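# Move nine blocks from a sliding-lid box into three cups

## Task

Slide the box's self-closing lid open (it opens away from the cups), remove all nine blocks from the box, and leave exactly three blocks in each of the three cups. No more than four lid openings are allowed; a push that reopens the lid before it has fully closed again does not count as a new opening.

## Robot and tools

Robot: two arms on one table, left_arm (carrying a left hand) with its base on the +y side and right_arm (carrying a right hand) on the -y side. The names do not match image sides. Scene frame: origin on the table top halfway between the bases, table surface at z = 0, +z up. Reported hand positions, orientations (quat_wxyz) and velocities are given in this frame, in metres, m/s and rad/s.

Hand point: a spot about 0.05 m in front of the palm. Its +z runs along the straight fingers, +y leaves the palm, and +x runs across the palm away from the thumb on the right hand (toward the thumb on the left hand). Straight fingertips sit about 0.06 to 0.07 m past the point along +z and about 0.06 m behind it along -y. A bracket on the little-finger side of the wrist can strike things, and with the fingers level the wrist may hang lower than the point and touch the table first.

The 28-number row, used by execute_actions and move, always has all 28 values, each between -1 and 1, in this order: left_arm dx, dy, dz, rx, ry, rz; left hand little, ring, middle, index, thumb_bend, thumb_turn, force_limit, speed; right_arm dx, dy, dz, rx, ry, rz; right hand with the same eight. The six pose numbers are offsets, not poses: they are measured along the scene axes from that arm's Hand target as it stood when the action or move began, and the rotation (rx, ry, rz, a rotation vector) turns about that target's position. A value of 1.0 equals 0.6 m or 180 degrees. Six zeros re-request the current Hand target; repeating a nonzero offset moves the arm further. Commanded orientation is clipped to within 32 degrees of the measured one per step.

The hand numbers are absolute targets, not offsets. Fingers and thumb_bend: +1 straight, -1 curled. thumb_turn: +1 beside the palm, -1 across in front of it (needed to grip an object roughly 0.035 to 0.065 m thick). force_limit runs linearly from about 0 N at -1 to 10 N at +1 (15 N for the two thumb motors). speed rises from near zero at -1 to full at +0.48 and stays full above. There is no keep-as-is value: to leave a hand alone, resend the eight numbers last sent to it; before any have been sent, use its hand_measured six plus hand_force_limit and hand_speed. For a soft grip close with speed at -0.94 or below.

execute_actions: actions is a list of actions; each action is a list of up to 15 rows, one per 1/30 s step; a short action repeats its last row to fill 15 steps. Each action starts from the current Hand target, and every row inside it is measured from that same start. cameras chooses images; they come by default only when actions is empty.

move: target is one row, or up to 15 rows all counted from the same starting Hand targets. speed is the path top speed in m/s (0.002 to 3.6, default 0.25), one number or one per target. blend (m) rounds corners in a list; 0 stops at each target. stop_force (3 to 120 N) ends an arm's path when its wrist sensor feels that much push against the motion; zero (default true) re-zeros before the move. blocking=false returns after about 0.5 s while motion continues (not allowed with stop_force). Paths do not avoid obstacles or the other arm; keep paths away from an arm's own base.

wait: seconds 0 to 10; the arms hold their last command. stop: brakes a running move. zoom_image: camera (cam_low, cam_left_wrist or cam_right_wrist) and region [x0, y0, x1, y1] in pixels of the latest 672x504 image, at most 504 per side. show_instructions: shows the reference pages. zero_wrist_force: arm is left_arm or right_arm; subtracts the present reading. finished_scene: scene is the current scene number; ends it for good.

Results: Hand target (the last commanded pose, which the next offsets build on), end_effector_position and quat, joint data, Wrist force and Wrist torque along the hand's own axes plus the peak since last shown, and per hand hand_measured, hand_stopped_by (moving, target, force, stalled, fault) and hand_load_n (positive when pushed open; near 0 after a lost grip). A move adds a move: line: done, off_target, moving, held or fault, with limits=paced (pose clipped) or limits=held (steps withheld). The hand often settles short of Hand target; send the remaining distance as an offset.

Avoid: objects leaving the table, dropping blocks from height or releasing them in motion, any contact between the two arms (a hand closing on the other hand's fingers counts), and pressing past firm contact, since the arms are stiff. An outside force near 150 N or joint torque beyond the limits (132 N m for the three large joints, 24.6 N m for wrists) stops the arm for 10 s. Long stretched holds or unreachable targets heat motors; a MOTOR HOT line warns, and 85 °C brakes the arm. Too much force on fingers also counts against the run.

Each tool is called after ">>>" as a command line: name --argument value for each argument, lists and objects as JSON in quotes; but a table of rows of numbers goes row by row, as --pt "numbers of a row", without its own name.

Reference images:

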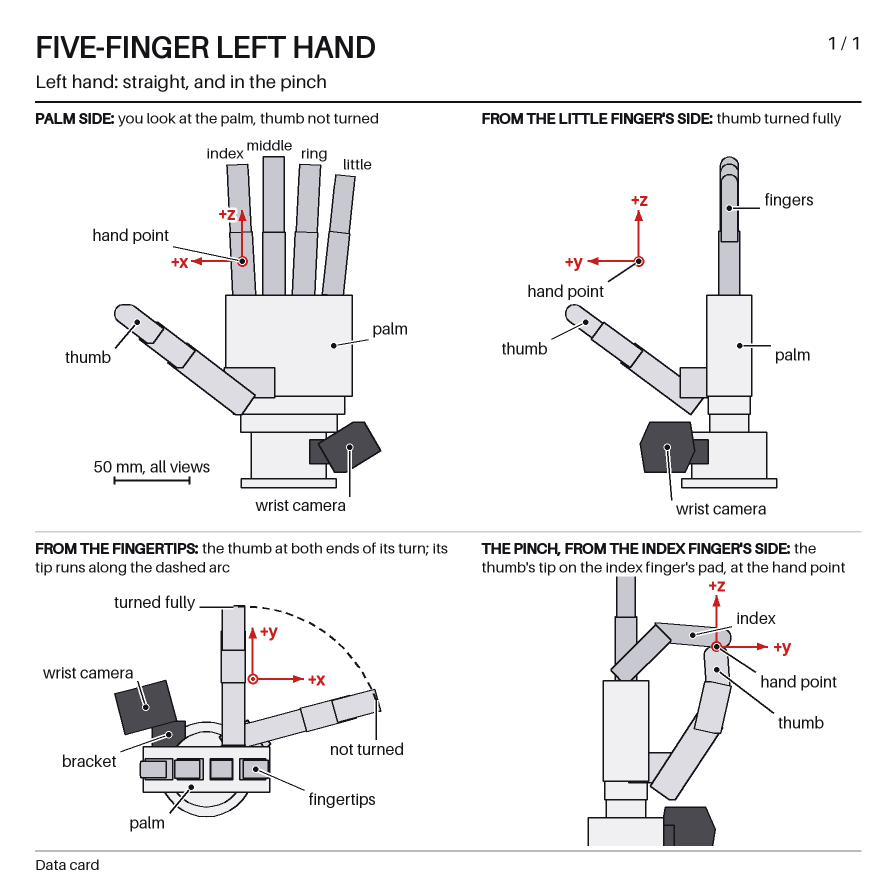

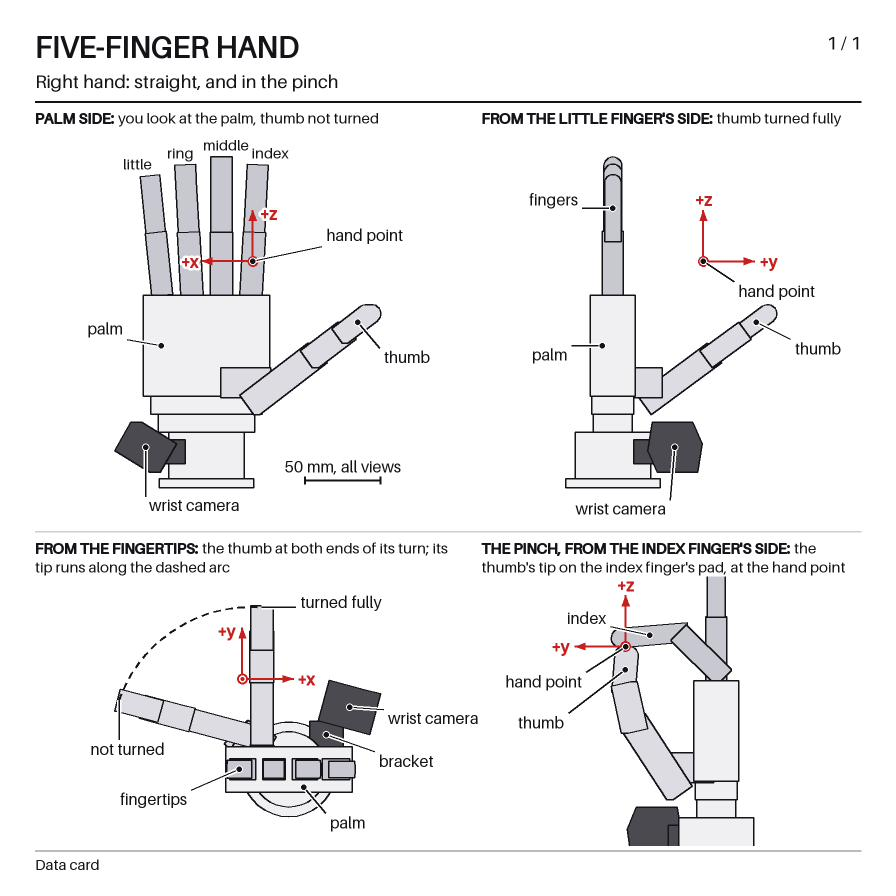

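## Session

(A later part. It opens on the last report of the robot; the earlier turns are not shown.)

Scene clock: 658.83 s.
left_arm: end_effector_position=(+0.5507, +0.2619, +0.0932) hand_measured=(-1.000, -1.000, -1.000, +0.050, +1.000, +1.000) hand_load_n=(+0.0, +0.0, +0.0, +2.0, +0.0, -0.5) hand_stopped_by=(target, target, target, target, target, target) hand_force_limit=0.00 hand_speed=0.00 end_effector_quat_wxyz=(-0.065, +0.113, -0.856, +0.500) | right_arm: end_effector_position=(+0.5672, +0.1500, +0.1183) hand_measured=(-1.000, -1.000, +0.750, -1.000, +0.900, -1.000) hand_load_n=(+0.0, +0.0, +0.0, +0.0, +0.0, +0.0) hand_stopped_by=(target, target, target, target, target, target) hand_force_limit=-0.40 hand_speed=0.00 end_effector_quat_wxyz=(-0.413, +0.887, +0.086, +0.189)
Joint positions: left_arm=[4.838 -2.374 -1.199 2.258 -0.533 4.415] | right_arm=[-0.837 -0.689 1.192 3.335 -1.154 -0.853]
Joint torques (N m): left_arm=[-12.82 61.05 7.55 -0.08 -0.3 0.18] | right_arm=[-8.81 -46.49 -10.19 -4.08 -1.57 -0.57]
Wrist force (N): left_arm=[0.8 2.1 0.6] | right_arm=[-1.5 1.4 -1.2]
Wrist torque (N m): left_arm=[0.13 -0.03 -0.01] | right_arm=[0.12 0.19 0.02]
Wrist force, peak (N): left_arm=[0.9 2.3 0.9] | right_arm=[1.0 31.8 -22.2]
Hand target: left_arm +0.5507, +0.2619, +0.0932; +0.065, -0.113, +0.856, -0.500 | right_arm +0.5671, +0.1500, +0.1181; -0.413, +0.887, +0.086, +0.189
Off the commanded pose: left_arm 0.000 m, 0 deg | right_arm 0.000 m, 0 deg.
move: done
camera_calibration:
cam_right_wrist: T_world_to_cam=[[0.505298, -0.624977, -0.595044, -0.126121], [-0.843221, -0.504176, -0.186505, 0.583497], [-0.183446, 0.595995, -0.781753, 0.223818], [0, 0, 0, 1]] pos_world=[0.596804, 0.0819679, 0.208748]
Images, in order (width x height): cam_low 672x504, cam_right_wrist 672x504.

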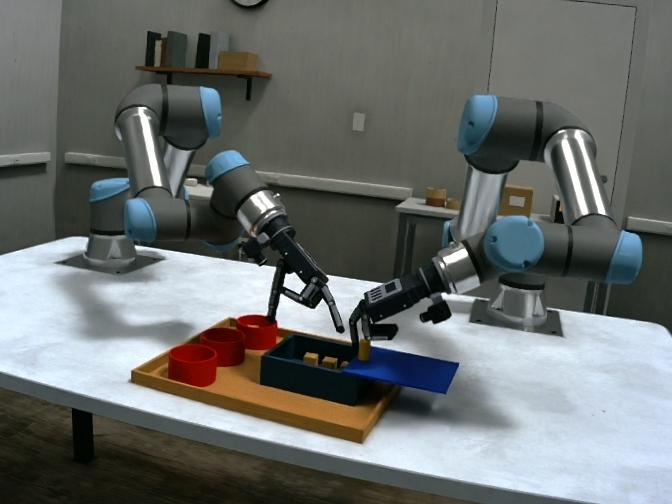

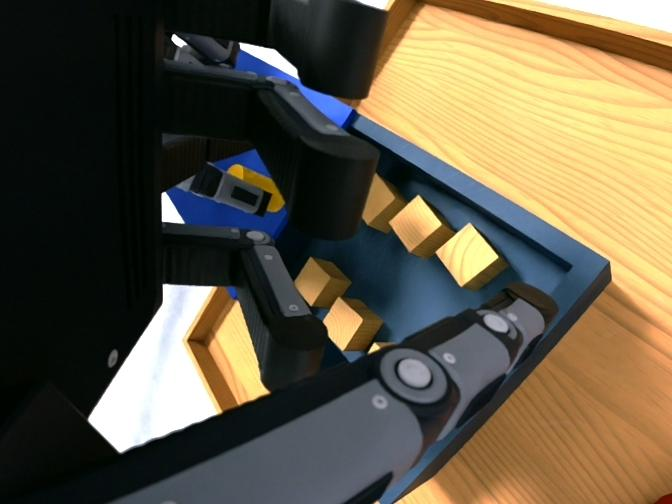

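>>> move --target '[0,0,0,0,0,0,-1,-1,-1,0.05,1,1,0,0,0,0,-0.0635,0,0,0,-1,-1,0.75,-1,0.5,-1,-0.4,0]' --speed 0.08 --cameras '["cam_right_wrist"]'

>>> move --target '[0,0,0,0,0,0,-1,-1,-1,0.05,1,1,0,0,0,0,-0.02667,0,0,0,-1,-1,0.75,-1,0.5,-1,-0.4,0]' --speed 0.02 --stop_force 3 --cameras '["cam_right_wrist"]'

Scene clock: 680.87 s.
left_arm: end_effector_position=(+0.5507, +0.2619, +0.0932) hand_measured=(-1.000, -1.000, -1.000, +0.050, +1.000, +1.000) hand_load_n=(+0.0, +0.0, +0.5, +2.0, +0.0, -0.5) hand_stopped_by=(target, target, target, target, target, target) hand_force_limit=0.00 hand_speed=0.00 end_effector_quat_wxyz=(-0.065, +0.113, -0.856, +0.500) | right_arm: end_effector_position=(+0.5671, +0.1499, +0.0797) hand_measured=(-1.000, -1.000, +0.750, -1.000, +0.500, -1.000) hand_load_n=(+0.0, +0.0, +0.0, +0.0, +0.0, +0.0) hand_stopped_by=(target, target, target, target, target, target) hand_force_limit=-0.40 hand_speed=0.00 end_effector_quat_wxyz=(-0.413, +0.887, +0.086, +0.189)
Joint positions: left_arm=[4.838 -2.374 -1.199 2.258 -0.533 4.415] | right_arm=[-0.837 -0.639 1.208 3.271 -1.154 -0.854]
Joint torques (N m): left_arm=[-13.3 61.14 8.17 -0.07 -0.25 0.23] | right_arm=[-7.83 -67.9 -27.08 -1.3 1.3 0.43]
Wrist force (N): left_arm=[0.9 1.7 0.5] | right_arm=[-1.2 1.3 -1.6]
Wrist torque (N m): left_arm=[0.07 -0.04 0.00] | right_arm=[0.14 0.16 0.01]
Wrist force, peak (N): left_arm=[1.0 2.4 0.8] | right_arm=[-1.7 2.0 -0.9]
Hand target: left_arm +0.5507, +0.2619, +0.0932; +0.065, -0.113, +0.856, -0.500 | right_arm +0.5671, +0.1500, +0.0800; -0.413, +0.887, +0.086, +0.189
Off the commanded pose: left_arm 0.000 m, 0 deg | right_arm 0.000 m, 0 deg.
move: done
camera_calibration:
cam_right_wrist: T_world_to_cam=[[0.505038, -0.625249, -0.594979, -0.148925], [-0.843288, -0.504308, -0.185846, 0.576235], [-0.183853, 0.595597, -0.78196, 0.193952], [0, 0, 0, 1]] pos_world=[0.596804, 0.0819678, 0.170146]
Images, in order (width x height): cam_right_wrist 672x504.

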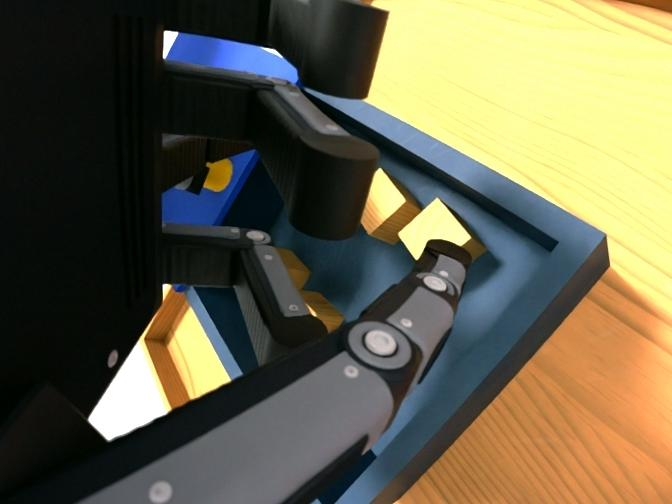

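Scene clock: 682.73 s.
left_arm: end_effector_position=(+0.5507, +0.2619, +0.0932) hand_measured=(-1.000, -1.000, -1.000, +0.050, +1.000, +1.000) hand_load_n=(+0.0, +0.0, +0.0, +2.0, +0.0, -0.5) hand_stopped_by=(target, target, target, target, target, target) hand_force_limit=0.00 hand_speed=0.00 end_effector_quat_wxyz=(-0.065, +0.113, -0.856, +0.500) | right_arm: end_effector_position=(+0.5671, +0.1500, +0.0639) hand_measured=(-1.000, -1.000, +0.750, -1.000, +0.500, -1.000) hand_load_n=(+0.0, +0.0, +0.0, +0.0, +0.0, +0.0) hand_stopped_by=(target, target, target, target, target, target) hand_force_limit=-0.40 hand_speed=0.00 end_effector_quat_wxyz=(-0.413, +0.887, +0.086, +0.189)
Joint positions: left_arm=[4.838 -2.374 -1.199 2.258 -0.533 4.415] | right_arm=[-0.837 -0.618 1.211 3.245 -1.154 -0.853]
Joint torques (N m): left_arm=[-13.4 60.52 7.9 -0.05 -0.23 0.13] | right_arm=[-0.22 -68.9 -20.53 -1.32 1.96 1.05]
Wrist force (N): left_arm=[0.9 2.1 0.7] | right_arm=[-1.3 0.9 -1.5]
Wrist torque (N m): left_arm=[0.12 -0.04 0.00] | right_arm=[0.08 0.17 0.00]
Wrist force, peak (N): left_arm=[0.8 2.3 0.7] | right_arm=[-1.5 1.4 -1.8]
Hand target: left_arm +0.5507, +0.2619, +0.0932; +0.065, -0.113, +0.856, -0.500 | right_arm +0.5671, +0.1500, +0.0640; -0.413, +0.887, +0.086, +0.189
Off the commanded pose: left_arm 0.000 m, 0 deg | right_arm 0.000 m, 0 deg.
move: done
camera_calibration:
cam_right_wrist: T_world_to_cam=[[0.505133, -0.625178, -0.594974, -0.158389], [-0.843273, -0.504239, -0.186103, 0.573324], [-0.183661, 0.595732, -0.781903, 0.181463], [0, 0, 0, 1]] pos_world=[0.596804, 0.0819677, 0.154347]
Images, in order (width x height): cam_right_wrist 672x504.

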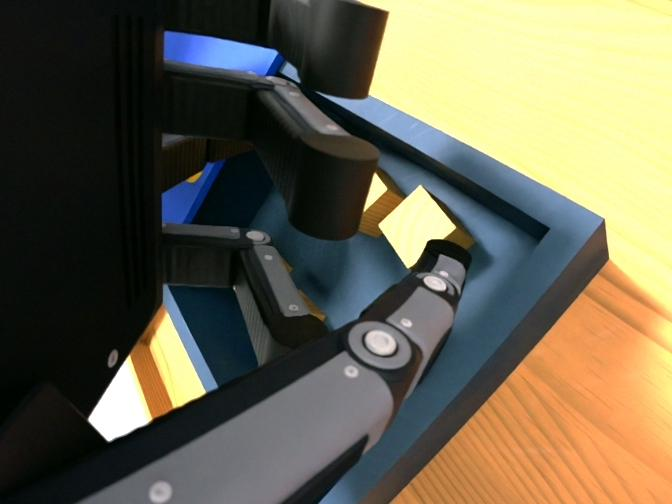

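>>> move --target '[0,0,0,0,0,0,-1,-1,-1,0.05,1,1,0,0,0,0.01833,-0.0275,0,0,0,-1,-1,0.75,-1,0.5,-1,-0.4,0]' --speed 0.015 --stop_force 3 --cameras '["cam_right_wrist","cam_low"]'

Scene clock: 686.83 s.
left_arm: end_effector_position=(+0.5507, +0.2619, +0.0932) hand_measured=(-1.000, -1.000, -1.000, +0.050, +1.000, +1.000) hand_load_n=(+0.5, +0.0, +0.0, +2.0, +0.0, +0.0) hand_stopped_by=(target, target, target, target, target, target) hand_force_limit=0.00 hand_speed=0.00 end_effector_quat_wxyz=(-0.065, +0.113, -0.856, +0.500) | right_arm: end_effector_position=(+0.5671, +0.1610, +0.0475) hand_measured=(-1.000, -1.000, +0.750, -1.000, +0.500, -1.000) hand_load_n=(+0.0, +0.0, +0.0, +0.5, +0.0, +0.0) hand_stopped_by=(target, target, target, target, target, target) hand_force_limit=-0.40 hand_speed=0.00 end_effector_quat_wxyz=(-0.413, +0.887, +0.086, +0.189)
Joint positions: left_arm=[4.838 -2.374 -1.199 2.258 -0.533 4.415] | right_arm=[-0.826 -0.575 1.174 3.237 -1.163 -0.846]
Joint torques (N m): left_arm=[-13.88 61.06 7.75 -0.07 -0.29 0.25] | right_arm=[-7.26 -68.85 -8.22 -1.5 2.12 -0.96]
Wrist force (N): left_arm=[0.6 2.2 1.1] | right_arm=[-1.3 1.1 -1.6]
Wrist torque (N m): left_arm=[0.10 0.00 -0.02] | right_arm=[0.09 0.17 0.00]
Wrist force, peak (N): left_arm=[0.7 2.4 0.9] | right_arm=[-1.5 1.4 -1.8]
Hand target: left_arm +0.5507, +0.2619, +0.0932; +0.065, -0.113, +0.856, -0.500 | right_arm +0.5671, +0.1610, +0.0475; -0.413, +0.887, +0.086, +0.189
Off the commanded pose: left_arm 0.000 m, 0 deg | right_arm 0.000 m, 0 deg.
move: done
camera_calibration:
cam_right_wrist: T_world_to_cam=[[0.505121, -0.625141, -0.595022, -0.161318], [-0.843283, -0.504208, -0.186142, 0.575808], [-0.18365, 0.595796, -0.781857, 0.16199], [0, 0, 0, 1]] pos_world=[0.596804, 0.0929676, 0.137847]
Images, in order (width x height): cam_low 672x504, cam_right_wrist 672x504.

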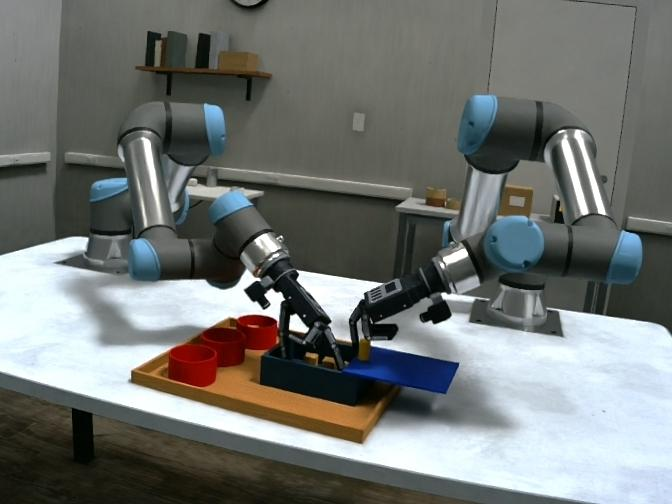

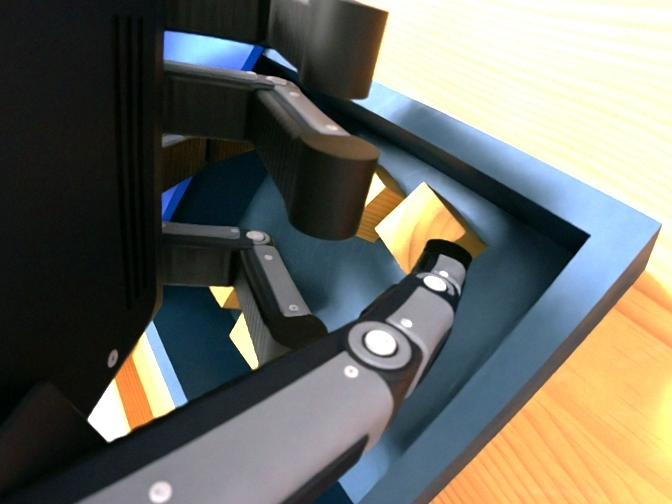

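>>> move --target '[0,0,0,0,0,0,-1,-1,-1,0.05,1,1,0,0,0,0,0,0,0,0,-1,-1,0.75,-1,0.8,-1,-0.4,-0.3]' --speed 0.015 --cameras '["cam_right_wrist"]'

>>> move --target '[0,0,0,0,0,0,-1,-1,-1,0.05,1,1,0,0,0,0.01083,-0.0217,0,0,0,-1,-1,0.75,-1,0.8,-1,-0.4,-0.3]' --speed 0.01 --stop_force 3 --cameras '["cam_right_wrist","cam_low"]'

Scene clock: 691.07 s.
left_arm: end_effector_position=(+0.5507, +0.2619, +0.0932) hand_measured=(-1.000, -1.000, -1.000, +0.050, +1.000, +1.000) hand_load_n=(+0.0, +0.0, +0.0, +2.0, +0.0, -0.5) hand_stopped_by=(target, target, target, target, target, target) hand_force_limit=0.00 hand_speed=0.00 end_effector_quat_wxyz=(-0.065, +0.113, -0.856, +0.500) | right_arm: end_effector_position=(+0.5671, +0.1610, +0.0475) hand_measured=(-1.000, -1.000, +0.750, -1.000, +0.794, -1.000) hand_load_n=(+0.0, +0.0, +0.0, +0.0, -12.5, -1.0) hand_stopped_by=(target, target, target, target, target, target) hand_force_limit=-0.40 hand_speed=-0.30 end_effector_quat_wxyz=(-0.413, +0.887, +0.086, +0.189)
Joint positions: left_arm=[4.838 -2.374 -1.199 2.258 -0.533 4.415] | right_arm=[-0.826 -0.575 1.174 3.237 -1.163 -0.846]
Joint torques (N m): left_arm=[-13.43 60.8 7.67 -0.14 -0.27 0.14] | right_arm=[-7.37 -68.77 -8.95 -1.43 -1.6 -0.72]
Wrist force (N): left_arm=[1.0 1.6 0.5] | right_arm=[-0.5 -7.3 8.8]
Wrist torque (N m): left_arm=[0.09 -0.05 0.00] | right_arm=[-0.19 0.06 -0.10]
Wrist force, peak (N): left_arm=[0.9 2.2 1.1] | right_arm=[-0.9 -7.6 9.4]
Hand target: left_arm +0.5507, +0.2619, +0.0932; +0.065, -0.113, +0.856, -0.500 | right_arm +0.5671, +0.1610, +0.0475; -0.413, +0.887, +0.086, +0.189
Off the commanded pose: left_arm 0.000 m, 0 deg | right_arm 0.000 m, 0 deg.
move: done
camera_calibration:
cam_right_wrist: T_world_to_cam=[[0.505196, -0.625018, -0.595087, -0.161365], [-0.843214, -0.504317, -0.186159, 0.57578], [-0.18376, 0.595833, -0.781803, 0.162044], [0, 0, 0, 1]] pos_world=[0.596804, 0.0929685, 0.137846]
Images, in order (width x height): cam_right_wrist 672x504.

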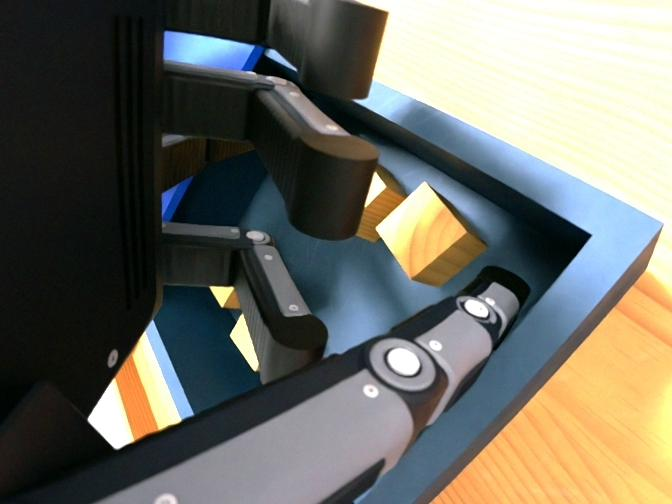

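Scene clock: 692.13 s.
left_arm: end_effector_position=(+0.5507, +0.2619, +0.0932) hand_measured=(-1.000, -1.000, -1.000, +0.050, +1.000, +1.000) hand_load_n=(+0.0, +0.0, +0.0, +2.0, +0.0, -0.5) hand_stopped_by=(target, target, target, target, target, target) hand_force_limit=0.00 hand_speed=0.00 end_effector_quat_wxyz=(-0.065, +0.113, -0.856, +0.500) | right_arm: end_effector_position=(+0.5671, +0.1612, +0.0470) hand_measured=(-1.000, -1.000, +0.750, -1.000, +0.792, -1.000) hand_load_n=(+0.0, +0.0, +0.0, +0.0, -12.0, -1.5) hand_stopped_by=(target, target, target, target, target, target) hand_force_limit=-0.40 hand_speed=-0.30 end_effector_quat_wxyz=(-0.413, +0.887, +0.086, +0.189)
Joint positions: left_arm=[4.838 -2.374 -1.199 2.258 -0.533 4.415] | right_arm=[-0.826 -0.574 1.173 3.237 -1.163 -0.846]
Joint torques (N m): left_arm=[-13.35 60.79 7.98 -0.05 -0.38 0.32] | right_arm=[-14.63 -68.6 -5 -0.13 0.49 -1.2]
Wrist force (N): left_arm=[0.9 2.2 0.9] | right_arm=[0.0 -8.4 8.2]
Wrist torque (N m): left_arm=[0.11 -0.04 -0.01] | right_arm=[-0.29 0.05 -0.14]
Wrist force, peak (N): left_arm=[0.7 2.3 1.0] | right_arm=[0.0 -11.6 4.9]
Hand target: left_arm +0.5507, +0.2619, +0.0932; +0.065, -0.113, +0.856, -0.500 | right_arm +0.5671, +0.1612, +0.0470; -0.413, +0.887, +0.086, +0.189 (not the last commanded pose)
Off the commanded pose: left_arm 0.000 m, 0 deg | right_arm 0.014 m, 0 deg.
move: contact (right_arm)
camera_calibration:
cam_right_wrist: T_world_to_cam=[[0.505219, -0.625091, -0.594992, -0.161498], [-0.843201, -0.504359, -0.186106, 0.575795], [-0.183756, 0.595721, -0.781888, 0.161632], [0, 0, 0, 1]] pos_world=[0.596804, 0.0931685, 0.137447]
Images, in order (width x height): cam_low 672x504, cam_right_wrist 672x504.

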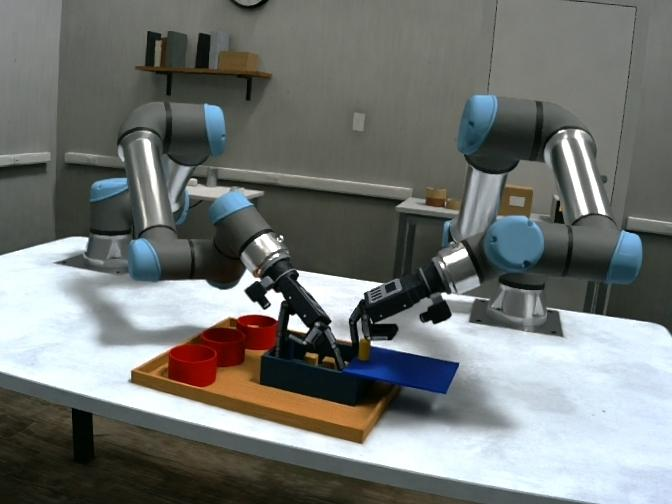

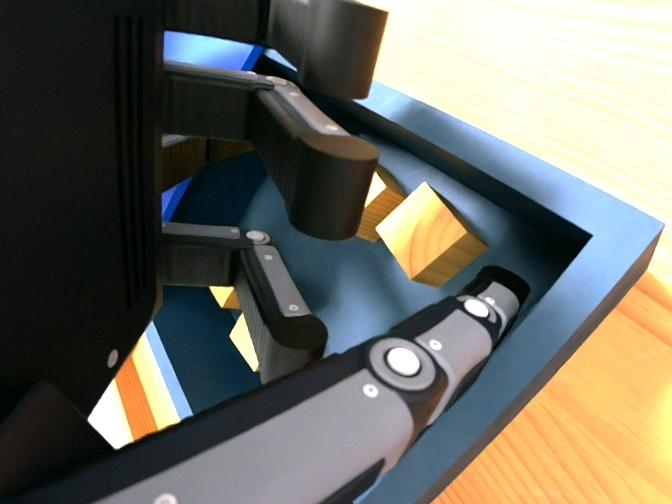

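>>> move --target '[0,0,0,0,0,0,-1,-1,-1,0.05,1,1,0,0,0,0.0,0.0,0,0,0,-1,-1,0.75,-1,0.66,-1,-0.4,-0.3]' --speed 0.015

>>> move --target '[0,0,0,0,0,0,-1,-1,-1,0.05,1,1,0,0,0,0.0105,-0.0208,0,0,0,-1,-1,0.75,-1,0.66,-1,-0.4,-0.3]' --speed 0.01 --stop_force 3 --cameras '["cam_right_wrist","cam_low"]'

Scene clock: 694.93 s.
left_arm: end_effector_position=(+0.5507, +0.2619, +0.0932) hand_measured=(-1.000, -1.000, -1.000, +0.050, +1.000, +1.000) hand_load_n=(+0.0, +0.0, +0.0, +2.0, +0.0, -0.5) hand_stopped_by=(target, target, target, target, target, target) hand_force_limit=0.00 hand_speed=0.00 end_effector_quat_wxyz=(-0.065, +0.113, -0.856, +0.500) | right_arm: end_effector_position=(+0.5672, +0.1611, +0.0470) hand_measured=(-1.000, -1.000, +0.750, -1.000, +0.660, -1.000) hand_load_n=(+0.5, +0.0, +0.0, +0.0, +0.5, +0.0) hand_stopped_by=(target, target, target, target, target, target) hand_force_limit=-0.40 hand_speed=-0.30 end_effector_quat_wxyz=(-0.413, +0.887, +0.086, +0.189)
Joint positions: left_arm=[4.838 -2.374 -1.199 2.258 -0.533 4.415] | right_arm=[-0.826 -0.574 1.173 3.237 -1.163 -0.846]
Joint torques (N m): left_arm=[-12.87 60.92 7.68 -0.14 -0.31 0.16] | right_arm=[-0.91 -67.21 -13.61 -3.96 0.07 -1.23]
Wrist force (N): left_arm=[0.9 2.0 0.6] | right_arm=[-1.4 1.1 -1.5]
Wrist torque (N m): left_arm=[0.13 -0.04 -0.01] | right_arm=[0.09 0.19 -0.01]
Wrist force, peak (N): left_arm=[0.9 2.5 0.7] | right_arm=[0.1 -9.0 8.2]
Hand target: left_arm +0.5507, +0.2619, +0.0932; +0.065, -0.113, +0.856, -0.500 | right_arm +0.5671, +0.1612, +0.0470; -0.413, +0.887, +0.086, +0.189
Off the commanded pose: left_arm 0.000 m, 0 deg | right_arm 0.000 m, 0 deg.
move: done

Scene clock: 697.33 s.
left_arm: end_effector_position=(+0.5507, +0.2619, +0.0932) hand_measured=(-1.000, -1.000, -1.000, +0.050, +1.000, +1.000) hand_load_n=(+0.0, +0.0, +0.0, +1.5, +0.0, -0.5) hand_stopped_by=(target, target, target, target, target, target) hand_force_limit=0.00 hand_speed=0.00 end_effector_quat_wxyz=(-0.065, +0.113, -0.856, +0.500) | right_arm: end_effector_position=(+0.5671, +0.1675, +0.0346) hand_measured=(-1.000, -1.000, +0.750, -1.000, +0.660, -1.000) hand_load_n=(+0.0, +0.0, +0.0, +0.0, +0.0, +0.0) hand_stopped_by=(target, target, target, target, target, target) hand_force_limit=-0.40 hand_speed=-0.30 end_effector_quat_wxyz=(-0.413, +0.887, +0.086, +0.189)
Joint positions: left_arm=[4.838 -2.374 -1.199 2.258 -0.533 4.415] | right_arm=[-0.82 -0.545 1.151 3.229 -1.168 -0.841]
Joint torques (N m): left_arm=[-13.15 60.73 7.9 -0.19 -0.26 0.25] | right_arm=[-3.49 -70.54 -9.18 -1.52 0.46 -0.43]
Wrist force (N): left_arm=[0.7 2.2 0.7] | right_arm=[-1.4 1.1 -1.4]
Wrist torque (N m): left_arm=[0.13 -0.01 -0.02] | right_arm=[0.09 0.20 -0.02]
Wrist force, peak (N): left_arm=[0.8 2.4 0.8] | right_arm=[-1.7 1.2 -1.7]
Hand target: left_arm +0.5507, +0.2619, +0.0932; +0.065, -0.113, +0.856, -0.500 | right_arm +0.5671, +0.1675, +0.0346; -0.413, +0.887, +0.086, +0.189
Off the commanded pose: left_arm 0.000 m, 0 deg | right_arm 0.000 m, 0 deg.
move: done
camera_calibration:
cam_right_wrist: T_world_to_cam=[[0.505219, -0.625091, -0.594992, -0.164998], [-0.843201, -0.504359, -0.186106, 0.576646], [-0.183756, 0.595721, -0.781888, 0.148105], [0, 0, 0, 1]] pos_world=[0.596804, 0.0994685, 0.124947]
Images, in order (width x height): cam_low 672x504, cam_right_wrist 672x504.

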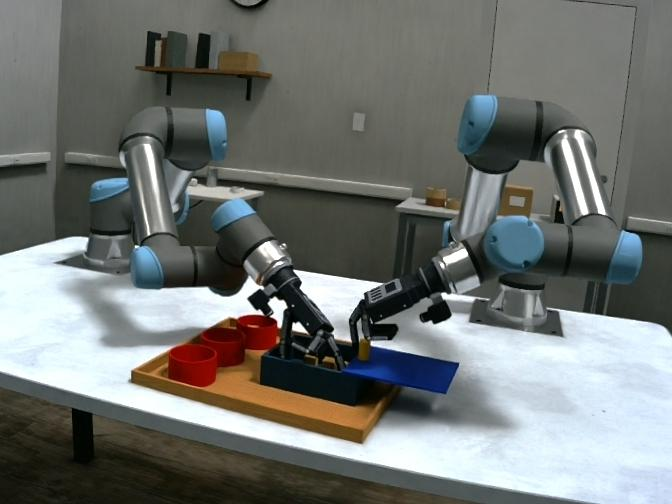

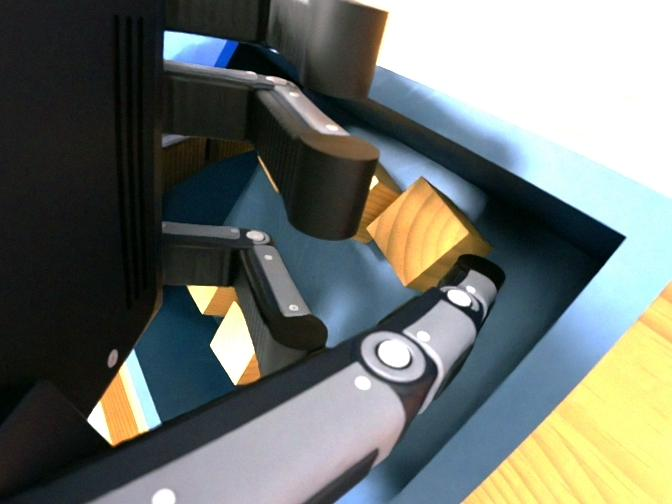

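>>> zoom_image --camera "cam_right_wrist" --region '[160, 120, 520, 400]'

Scaled by 1.400.

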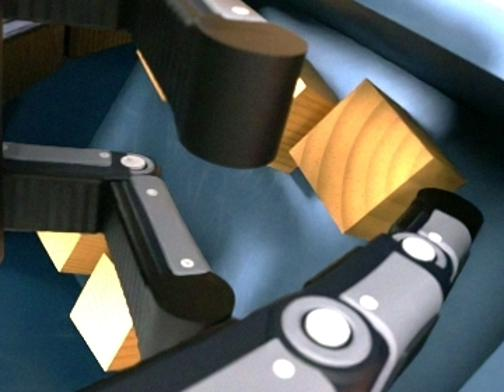

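>>> move --target '[0,0,0,0,0,0,-1,-1,-1,0.05,1,1,0,0,-0.0015,0,0.0025,0,0,0,-1,-1,0.75,-1,0.66,-1,-0.4,-0.3]' --speed 0.01

>>> move --target '[0,0,0,0,0,0,-1,-1,-1,0.05,1,1,0,0,0,0,0,0,0,0,-1,-1,-0.2,-1,0.66,-1,-0.1,-0.93]' --speed 0.01 --cameras '["cam_right_wrist","cam_low"]'

Scene clock: 715.73 s.
left_arm: end_effector_position=(+0.5507, +0.2619, +0.0932) hand_measured=(-1.000, -1.000, -1.000, +0.050, +1.000, +1.000) hand_load_n=(+0.0, +0.0, +0.0, +2.0, +0.0, -0.5) hand_stopped_by=(target, target, target, target, target, target) hand_force_limit=0.00 hand_speed=0.00 end_effector_quat_wxyz=(-0.065, +0.113, -0.856, +0.500) | right_arm: end_effector_position=(+0.5662, +0.1675, +0.0361) hand_measured=(-1.000, -1.000, +0.750, -1.000, +0.660, -1.000) hand_load_n=(+0.0, +0.0, +0.0, +0.0, +0.0, +0.0) hand_stopped_by=(target, target, target, target, target, target) hand_force_limit=-0.40 hand_speed=-0.30 end_effector_quat_wxyz=(-0.413, +0.887, +0.086, +0.189)
Joint positions: left_arm=[4.838 -2.374 -1.199 2.258 -0.533 4.415] | right_arm=[-0.819 -0.548 1.153 3.229 -1.169 -0.841]
Joint torques (N m): left_arm=[-13.12 61.37 8.09 -0.15 -0.3 0.26] | right_arm=[7.94 -65.92 -11.18 -1.26 -1.74 1.15]
Wrist force (N): left_arm=[1.1 1.8 0.7] | right_arm=[-1.4 1.1 -1.5]
Wrist torque (N m): left_arm=[0.07 -0.09 0.03] | right_arm=[0.09 0.19 -0.02]
Wrist force, peak (N): left_arm=[1.1 2.3 1.1] | right_arm=[-1.5 1.3 -1.7]
Hand target: left_arm +0.5507, +0.2619, +0.0932; +0.065, -0.113, +0.856, -0.500 | right_arm +0.5662, +0.1675, +0.0361; -0.413, +0.887, +0.086, +0.189
Off the commanded pose: left_arm 0.000 m, 0 deg | right_arm 0.000 m, 0 deg.
move: done

Scene clock: 718.03 s.
left_arm: end_effector_position=(+0.5507, +0.2619, +0.0932) hand_measured=(-1.000, -1.000, -1.000, +0.050, +1.000, +1.000) hand_load_n=(+0.0, +0.0, +0.0, +2.0, +0.0, +0.0) hand_stopped_by=(target, target, target, target, target, target) hand_force_limit=0.00 hand_speed=0.00 end_effector_quat_wxyz=(-0.065, +0.113, -0.856, +0.500) | right_arm: end_effector_position=(+0.5662, +0.1675, +0.0361) hand_measured=(-1.000, -1.000, +0.352, -1.000, +0.660, -1.000) hand_load_n=(+0.0, +0.0, +4.5, +0.0, +5.0, +0.0) hand_stopped_by=(target, target, force, target, target, target) hand_force_limit=-0.10 hand_speed=-0.93 end_effector_quat_wxyz=(-0.413, +0.887, +0.086, +0.189)
Joint positions: left_arm=[4.838 -2.374 -1.199 2.258 -0.533 4.415] | right_arm=[-0.819 -0.548 1.153 3.229 -1.169 -0.841]
Joint torques (N m): left_arm=[-13.05 61.23 8.28 -0.22 -0.24 0.23] | right_arm=[6.65 -48.84 -26.68 -3.71 0.43 -0.44]
Wrist force (N): left_arm=[1.0 2.2 0.7] | right_arm=[-1.1 0.1 -2.2]
Wrist torque (N m): left_arm=[0.13 -0.06 0.00] | right_arm=[0.08 0.23 -0.05]
Wrist force, peak (N): left_arm=[0.5 2.3 1.2] | right_arm=[-0.9 -0.3 -2.8]
Hand target: left_arm +0.5507, +0.2619, +0.0932; +0.065, -0.113, +0.856, -0.500 | right_arm +0.5662, +0.1675, +0.0361; -0.413, +0.887, +0.086, +0.189
Off the commanded pose: left_arm 0.000 m, 0 deg | right_arm 0.000 m, 0 deg.
move: done
camera_calibration:
cam_right_wrist: T_world_to_cam=[[0.505227, -0.625121, -0.594953, -0.163657], [-0.843217, -0.504307, -0.186171, 0.576179], [-0.18366, 0.595733, -0.781903, 0.149056], [0, 0, 0, 1]] pos_world=[0.595904, 0.0994681, 0.126447]
Images, in order (width x height): cam_low 672x504, cam_right_wrist 672x504.

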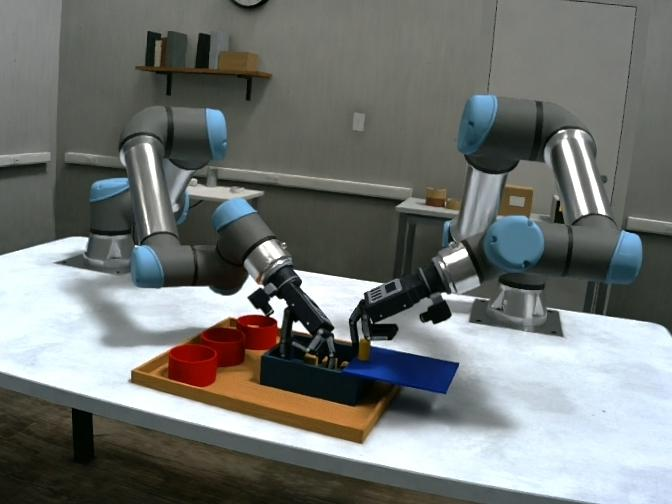

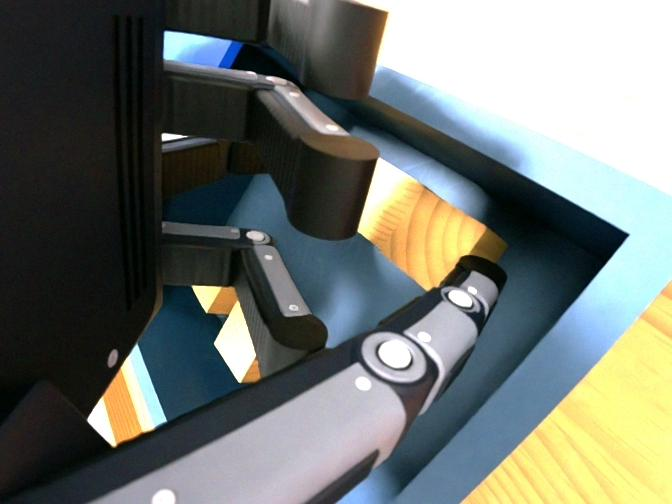

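>>> zoom_image --camera "cam_right_wrist" --region '[260, 100, 540, 320]'

Scaled by 1.800.

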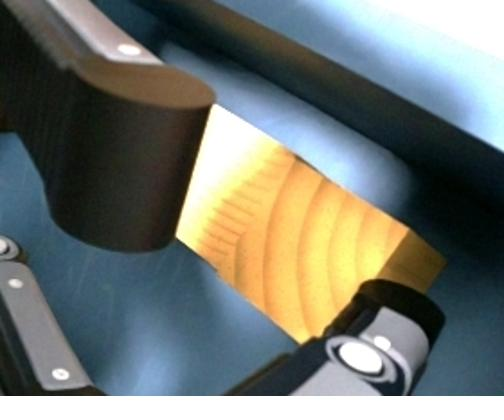

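>>> move --target '[0,0,0,0,0,0,-1,-1,-1,0.05,1,1,0,0,0,0,0,0,0,0,-1,-1,-0.22,-1,0.66,-1,0.3,-0.94]' --speed 0.01 --cameras '["cam_right_wrist"]'

>>> zoom_image --camera "cam_right_wrist" --region '[260, 100, 540, 320]'

Scene clock: 726.63 s.
left_arm: end_effector_position=(+0.5507, +0.2619, +0.0932) hand_measured=(-1.000, -1.000, -1.000, +0.050, +1.000, +1.000) hand_load_n=(+0.0, +0.0, +0.5, +1.5, +0.0, -0.5) hand_stopped_by=(target, target, target, target, target, target) hand_force_limit=0.00 hand_speed=0.00 end_effector_quat_wxyz=(-0.065, +0.113, -0.856, +0.500) | right_arm: end_effector_position=(+0.5662, +0.1675, +0.0361) hand_measured=(-1.000, -1.000, +0.348, -1.000, +0.662, -1.000) hand_load_n=(+0.0, +0.0, +6.0, +0.0, +6.0, +0.0) hand_stopped_by=(target, target, force, target, target, target) hand_force_limit=0.30 hand_speed=-0.94 end_effector_quat_wxyz=(-0.413, +0.887, +0.086, +0.189)
Joint positions: left_arm=[4.838 -2.374 -1.199 2.258 -0.533 4.415] | right_arm=[-0.819 -0.548 1.153 3.229 -1.169 -0.841]
Joint torques (N m): left_arm=[-13.23 61.39 8.24 -0.09 -0.35 0.23] | right_arm=[1.91 -49.58 -14.35 -3.41 1.98 -0.52]
Wrist force (N): left_arm=[0.7 1.9 0.5] | right_arm=[-0.8 -0.4 -2.4]
Wrist torque (N m): left_arm=[0.11 -0.01 -0.01] | right_arm=[0.04 0.21 -0.05]
Wrist force, peak (N): left_arm=[0.8 2.3 1.0] | right_arm=[-0.7 -1.0 -2.9]
Hand target: left_arm +0.5507, +0.2619, +0.0932; +0.065, -0.113, +0.856, -0.500 | right_arm +0.5662, +0.1675, +0.0361; -0.413, +0.887, +0.086, +0.189
Off the commanded pose: left_arm 0.000 m, 0 deg | right_arm 0.000 m, 0 deg.
move: done
camera_calibration:
cam_right_wrist: T_world_to_cam=[[0.505215, -0.625085, -0.595001, -0.163648], [-0.843226, -0.504277, -0.18621, 0.576187], [-0.183648, 0.595796, -0.781857, 0.149037], [0, 0, 0, 1]] pos_world=[0.595904, 0.0994681, 0.126447]
Images, in order (width x height): cam_right_wrist 672x504.

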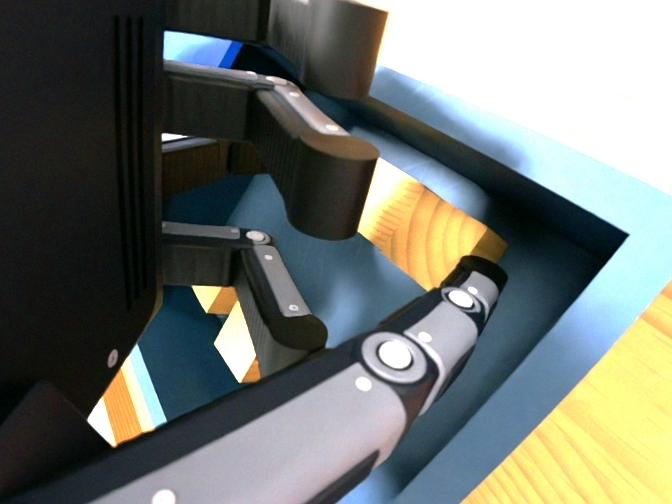

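Scaled by 1.800.

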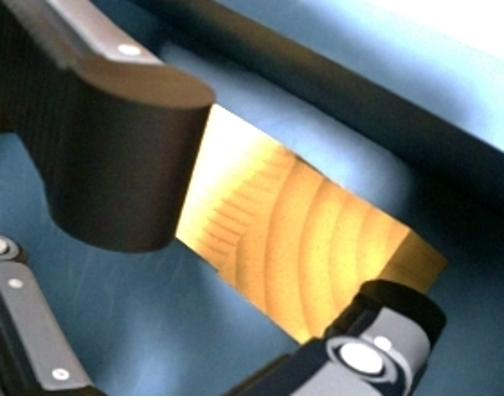

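>>> move --pt "0 0 0 0 0 0 -1 -1 -1 0.05 1 1 0 0 0 -0.003 0.05 0 0 0 -1 -1 -0.22 -1 0.66 -1 0.3 -0.94" --pt "0 0 0 0 0 0 -1 -1 -1 0.05 1 1 0 0 0 -0.008 0.1 0 0 0 -1 -1 -0.22 -1 0.66 -1 0.3 -0.94" --pt "0 0 0 0 0 0 -1 -1 -1 0.05 1 1 0 0 0 -0.04 0.155 0 0 0 -1 -1 -0.22 -1 0.66 -1 0.3 -0.94" --speed 0.05 --blend '[0.005,0.01,0]' --cameras '["cam_right_wrist","cam_low"]'

Scene clock: 743.07 s.
left_arm: end_effector_position=(+0.5507, +0.2619, +0.0932) hand_measured=(-1.000, -1.000, -1.000, +0.050, +1.000, +1.000) hand_load_n=(+0.0, +0.0, +0.0, +1.5, +0.0, -0.5) hand_stopped_by=(target, target, target, target, target, target) hand_force_limit=0.00 hand_speed=0.00 end_effector_quat_wxyz=(-0.065, +0.113, -0.856, +0.500) | right_arm: end_effector_position=(+0.5663, +0.1433, +0.1290) hand_measured=(-1.000, -1.000, +0.348, -1.000, +0.662, -1.000) hand_load_n=(+0.0, +0.0, +6.0, +0.0, +6.0, +0.5) hand_stopped_by=(target, target, force, target, target, target) hand_force_limit=0.30 hand_speed=-0.94 end_effector_quat_wxyz=(-0.413, +0.887, +0.086, +0.189)
Joint positions: left_arm=[4.838 -2.374 -1.199 2.258 -0.533 4.415] | right_arm=[-0.844 -0.715 1.212 3.345 -1.15 -0.858]
Joint torques (N m): left_arm=[-12.91 61.5 7.98 -0.18 -0.29 0.2] | right_arm=[6.81 -47.72 -31 -4.41 -0.66 0.35]
Wrist force (N): left_arm=[1.0 1.7 0.8] | right_arm=[-1.5 1.3 -1.6]
Wrist torque (N m): left_arm=[0.10 -0.04 0.00] | right_arm=[0.13 0.18 0.19]
Wrist force, peak (N): left_arm=[0.9 2.3 0.9] | right_arm=[-1.0 -1.0 -3.0]
Hand target: left_arm +0.5507, +0.2619, +0.0932; +0.065, -0.113, +0.856, -0.500 | right_arm +0.5662, +0.1435, +0.1291; -0.413, +0.887, +0.086, +0.189
Off the commanded pose: left_arm 0.000 m, 0 deg | right_arm 0.000 m, 0 deg.
move: done
camera_calibration:
cam_right_wrist: T_world_to_cam=[[0.505109, -0.625121, -0.595053, -0.12335], [-0.843245, -0.504335, -0.185967, 0.581398], [-0.183855, 0.595709, -0.781875, 0.23626], [0, 0, 0, 1]] pos_world=[0.596004, 0.0753683, 0.219446]
Images, in order (width x height): cam_low 672x504, cam_right_wrist 672x504.

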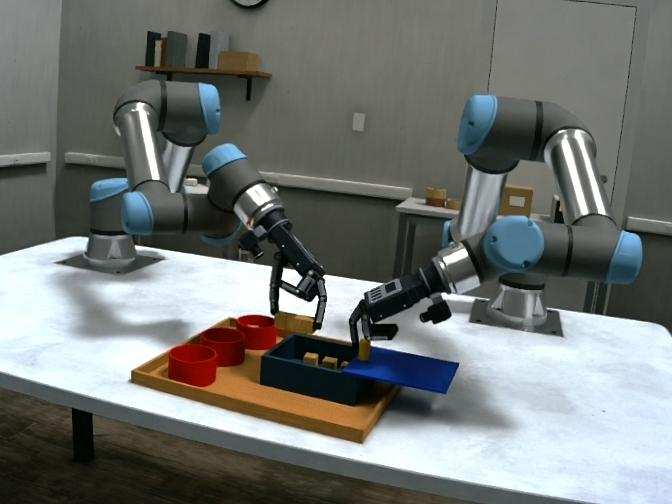

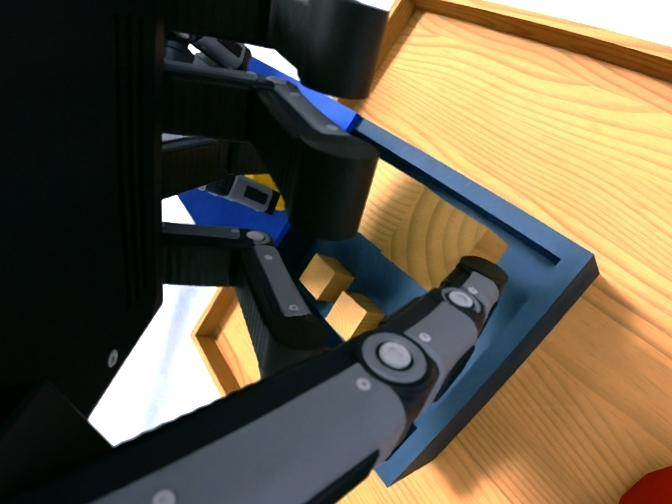

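>>> move --target '[0,0,0,0,0,0,-1,-1,-1,0.05,1,1,0,0,-0.2748,-0.0258,-0.015,0,0,-0.0278,-1,-1,-0.22,-1,0.66,-1,0.3,-0.94]' --speed 0.12 --cameras '["cam_right_wrist","cam_low"]'

Scene clock: 747.27 s.
left_arm: end_effector_position=(+0.5507, +0.2619, +0.0932) hand_measured=(-1.000, -1.000, -1.000, +0.050, +1.000, +1.000) hand_load_n=(+0.0, +0.0, +0.0, +2.0, +0.0, +0.0) hand_stopped_by=(target, target, target, target, target, target) hand_force_limit=0.00 hand_speed=0.00 end_effector_quat_wxyz=(-0.065, +0.113, -0.856, +0.500) | right_arm: end_effector_position=(+0.4013, +0.1280, +0.1201) hand_measured=(-1.000, -1.000, +0.348, -1.000, +0.662, -1.000) hand_load_n=(+0.0, +0.0, +6.0, +0.0, +6.0, +0.5) hand_stopped_by=(target, target, force, target, target, target) hand_force_limit=0.30 hand_speed=-0.94 end_effector_quat_wxyz=(-0.404, +0.890, +0.047, +0.207)
Joint positions: left_arm=[4.838 -2.374 -1.199 2.258 -0.533 4.415] | right_arm=[-0.665 -0.903 1.608 3.081 -1.358 -0.684]
Joint torques (N m): left_arm=[-13.41 60.79 8.3 -0.12 -0.26 0.3] | right_arm=[-3.93 -37.09 -21.87 -2.09 1.29 -0.94]
Wrist force (N): left_arm=[1.0 1.6 0.4] | right_arm=[-1.2 1.2 -1.2]
Wrist torque (N m): left_arm=[0.10 -0.05 0.01] | right_arm=[0.09 0.15 0.21]
Wrist force, peak (N): left_arm=[1.3 2.2 0.8] | right_arm=[-2.6 1.0 -1.7]
Hand target: left_arm +0.5507, +0.2619, +0.0932; +0.065, -0.113, +0.856, -0.500 | right_arm +0.4013, +0.1280, +0.1201; -0.404, +0.890, +0.047, +0.207
Off the commanded pose: left_arm 0.000 m, 0 deg | right_arm 0.000 m, 0 deg.
move: done
camera_calibration:
cam_right_wrist: T_world_to_cam=[[0.448851, -0.666656, -0.595065, -0.0270596], [-0.883945, -0.428895, -0.186255, 0.439588], [-0.131052, 0.609605, -0.781797, 0.18518], [0, 0, 0, 1]] pos_world=[0.424985, 0.0576105, 0.210547]
Images, in order (width x height): cam_low 672x504, cam_right_wrist 672x504.

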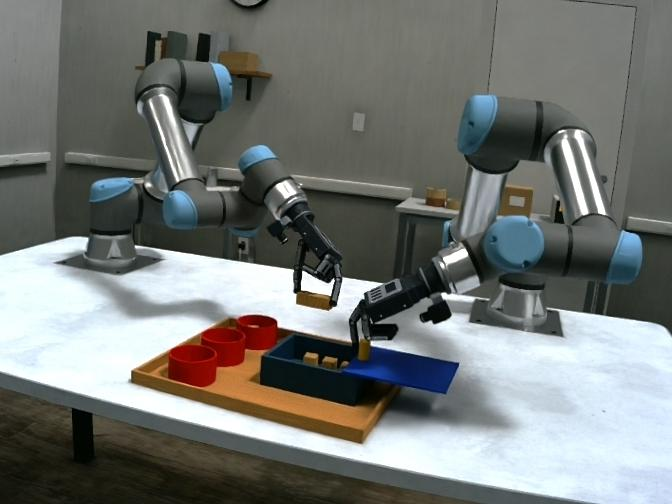

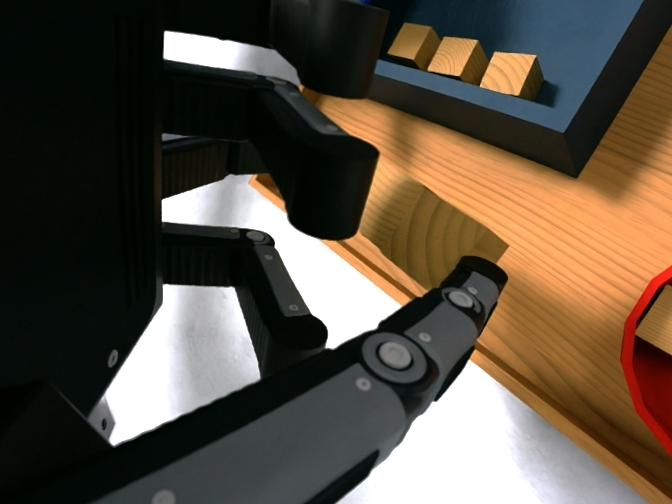

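>>> move --target '[0,0,0,0,0,0,-1,-1,-1,0.05,1,1,0,0,0,0,-0.1367,0,0,0,-1,-1,-0.22,-1,0.66,-1,0.3,-0.94]' --speed 0.07 --cameras '["cam_right_wrist"]'

>>> move --target '[0,0,0,0,0,0,-1,-1,-1,0.05,1,1,0,0,0,0,-0.0217,0,0,0,-1,-1,-0.22,-1,0.66,-1,0.3,-0.94]' --speed 0.01 --stop_force 3 --cameras '["cam_right_wrist"]'

Scene clock: 759.17 s.
left_arm: end_effector_position=(+0.5507, +0.2619, +0.0932) hand_measured=(-1.000, -1.000, -1.000, +0.050, +1.000, +1.000) hand_load_n=(+0.0, +0.0, +0.0, +1.5, +0.0, +0.0) hand_stopped_by=(target, target, target, target, target, target) hand_force_limit=0.00 hand_speed=0.00 end_effector_quat_wxyz=(-0.065, +0.113, -0.856, +0.500) | right_arm: end_effector_position=(+0.4013, +0.1279, +0.0378) hand_measured=(-1.000, -1.000, +0.348, -1.000, +0.662, -1.000) hand_load_n=(+0.0, +0.5, +5.5, +0.0, +6.5, +0.5) hand_stopped_by=(target, target, force, target, target, target) hand_force_limit=0.30 hand_speed=-0.94 end_effector_quat_wxyz=(-0.404, +0.890, +0.047, +0.207)
Joint positions: left_arm=[4.838 -2.374 -1.199 2.258 -0.533 4.415] | right_arm=[-0.665 -0.766 1.627 2.926 -1.358 -0.684]
Joint torques (N m): left_arm=[-13.49 60.74 8.45 -0.14 -0.26 0.36] | right_arm=[-7.5 -60.65 -26.07 -1.43 -1.36 -0.75]
Wrist force (N): left_arm=[0.9 1.7 0.8] | right_arm=[-1.3 1.3 -1.4]
Wrist torque (N m): left_arm=[0.08 -0.03 0.00] | right_arm=[0.13 0.18 0.22]
Wrist force, peak (N): left_arm=[1.2 2.3 0.8] | right_arm=[-1.8 1.6 -1.2]
Hand target: left_arm +0.5507, +0.2619, +0.0932; +0.065, -0.113, +0.856, -0.500 | right_arm +0.4013, +0.1280, +0.0380; -0.404, +0.890, +0.047, +0.207
Off the commanded pose: left_arm 0.000 m, 0 deg | right_arm 0.000 m, 0 deg.
move: done
camera_calibration:
cam_right_wrist: T_world_to_cam=[[0.448635, -0.666945, -0.594904, -0.0759465], [-0.884038, -0.428863, -0.185884, 0.424248], [-0.131158, 0.609312, -0.782008, 0.120928], [0, 0, 0, 1]] pos_world=[0.424985, 0.0576096, 0.128246]
Images, in order (width x height): cam_right_wrist 672x504.

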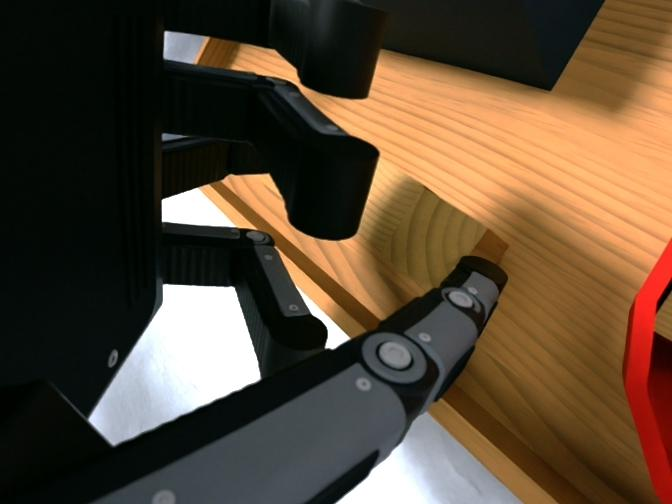

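Scene clock: 761.07 s.
left_arm: end_effector_position=(+0.5507, +0.2619, +0.0932) hand_measured=(-1.000, -1.000, -1.000, +0.050, +1.000, +1.000) hand_load_n=(+0.0, +0.0, +0.0, +2.0, -0.5, -0.5) hand_stopped_by=(target, target, target, target, target, target) hand_force_limit=0.00 hand_speed=0.00 end_effector_quat_wxyz=(-0.065, +0.113, -0.856, +0.500) | right_arm: end_effector_position=(+0.4014, +0.1280, +0.0295) hand_measured=(-1.000, -1.000, +0.348, -1.000, +0.662, -1.000) hand_load_n=(+0.5, +0.0, +6.0, +0.0, +6.5, +0.5) hand_stopped_by=(target, target, force, target, target, target) hand_force_limit=0.30 hand_speed=-0.94 end_effector_quat_wxyz=(-0.404, +0.890, +0.047, +0.207)
Joint positions: left_arm=[4.838 -2.374 -1.199 2.258 -0.533 4.415] | right_arm=[-0.665 -0.751 1.627 2.911 -1.358 -0.684]
Joint torques (N m): left_arm=[-13.56 61.02 8.45 -0.13 -0.32 0.21] | right_arm=[-4.85 -61.2 -5.61 -3.73 -1.23 0.26]
Wrist force (N): left_arm=[0.8 2.1 0.4] | right_arm=[-1.3 1.2 -1.4]
Wrist torque (N m): left_arm=[0.14 -0.04 0.00] | right_arm=[0.10 0.18 0.21]
Wrist force, peak (N): left_arm=[0.7 2.3 1.2] | right_arm=[0.0 -2.8 -4.9]
Hand target: left_arm +0.5507, +0.2619, +0.0932; +0.065, -0.113, +0.856, -0.500 | right_arm +0.4013, +0.1280, +0.0295; -0.404, +0.890, +0.047, +0.207 (not the last commanded pose)
Off the commanded pose: left_arm 0.000 m, 0 deg | right_arm 0.005 m, 0 deg.
move: contact (right_arm)
camera_calibration:
cam_right_wrist: T_world_to_cam=[[0.448753, -0.666704, -0.595086, -0.0809262], [-0.883994, -0.428822, -0.186188, 0.422721], [-0.131054, 0.609605, -0.781797, 0.11435], [0, 0, 0, 1]] pos_world=[0.424985, 0.05761, 0.119947]
Images, in order (width x height): cam_right_wrist 672x504.

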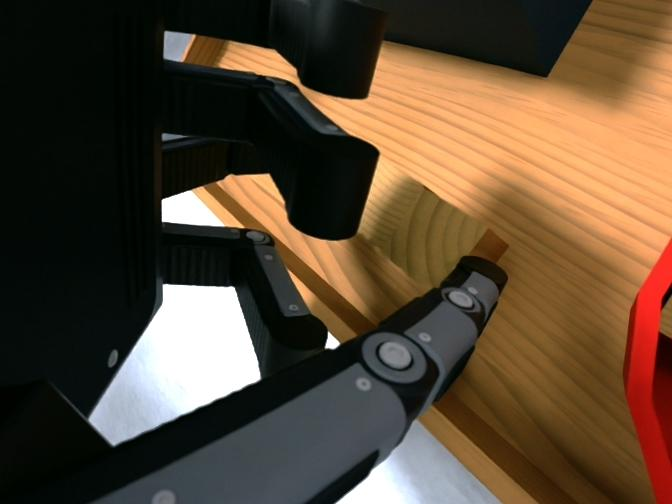

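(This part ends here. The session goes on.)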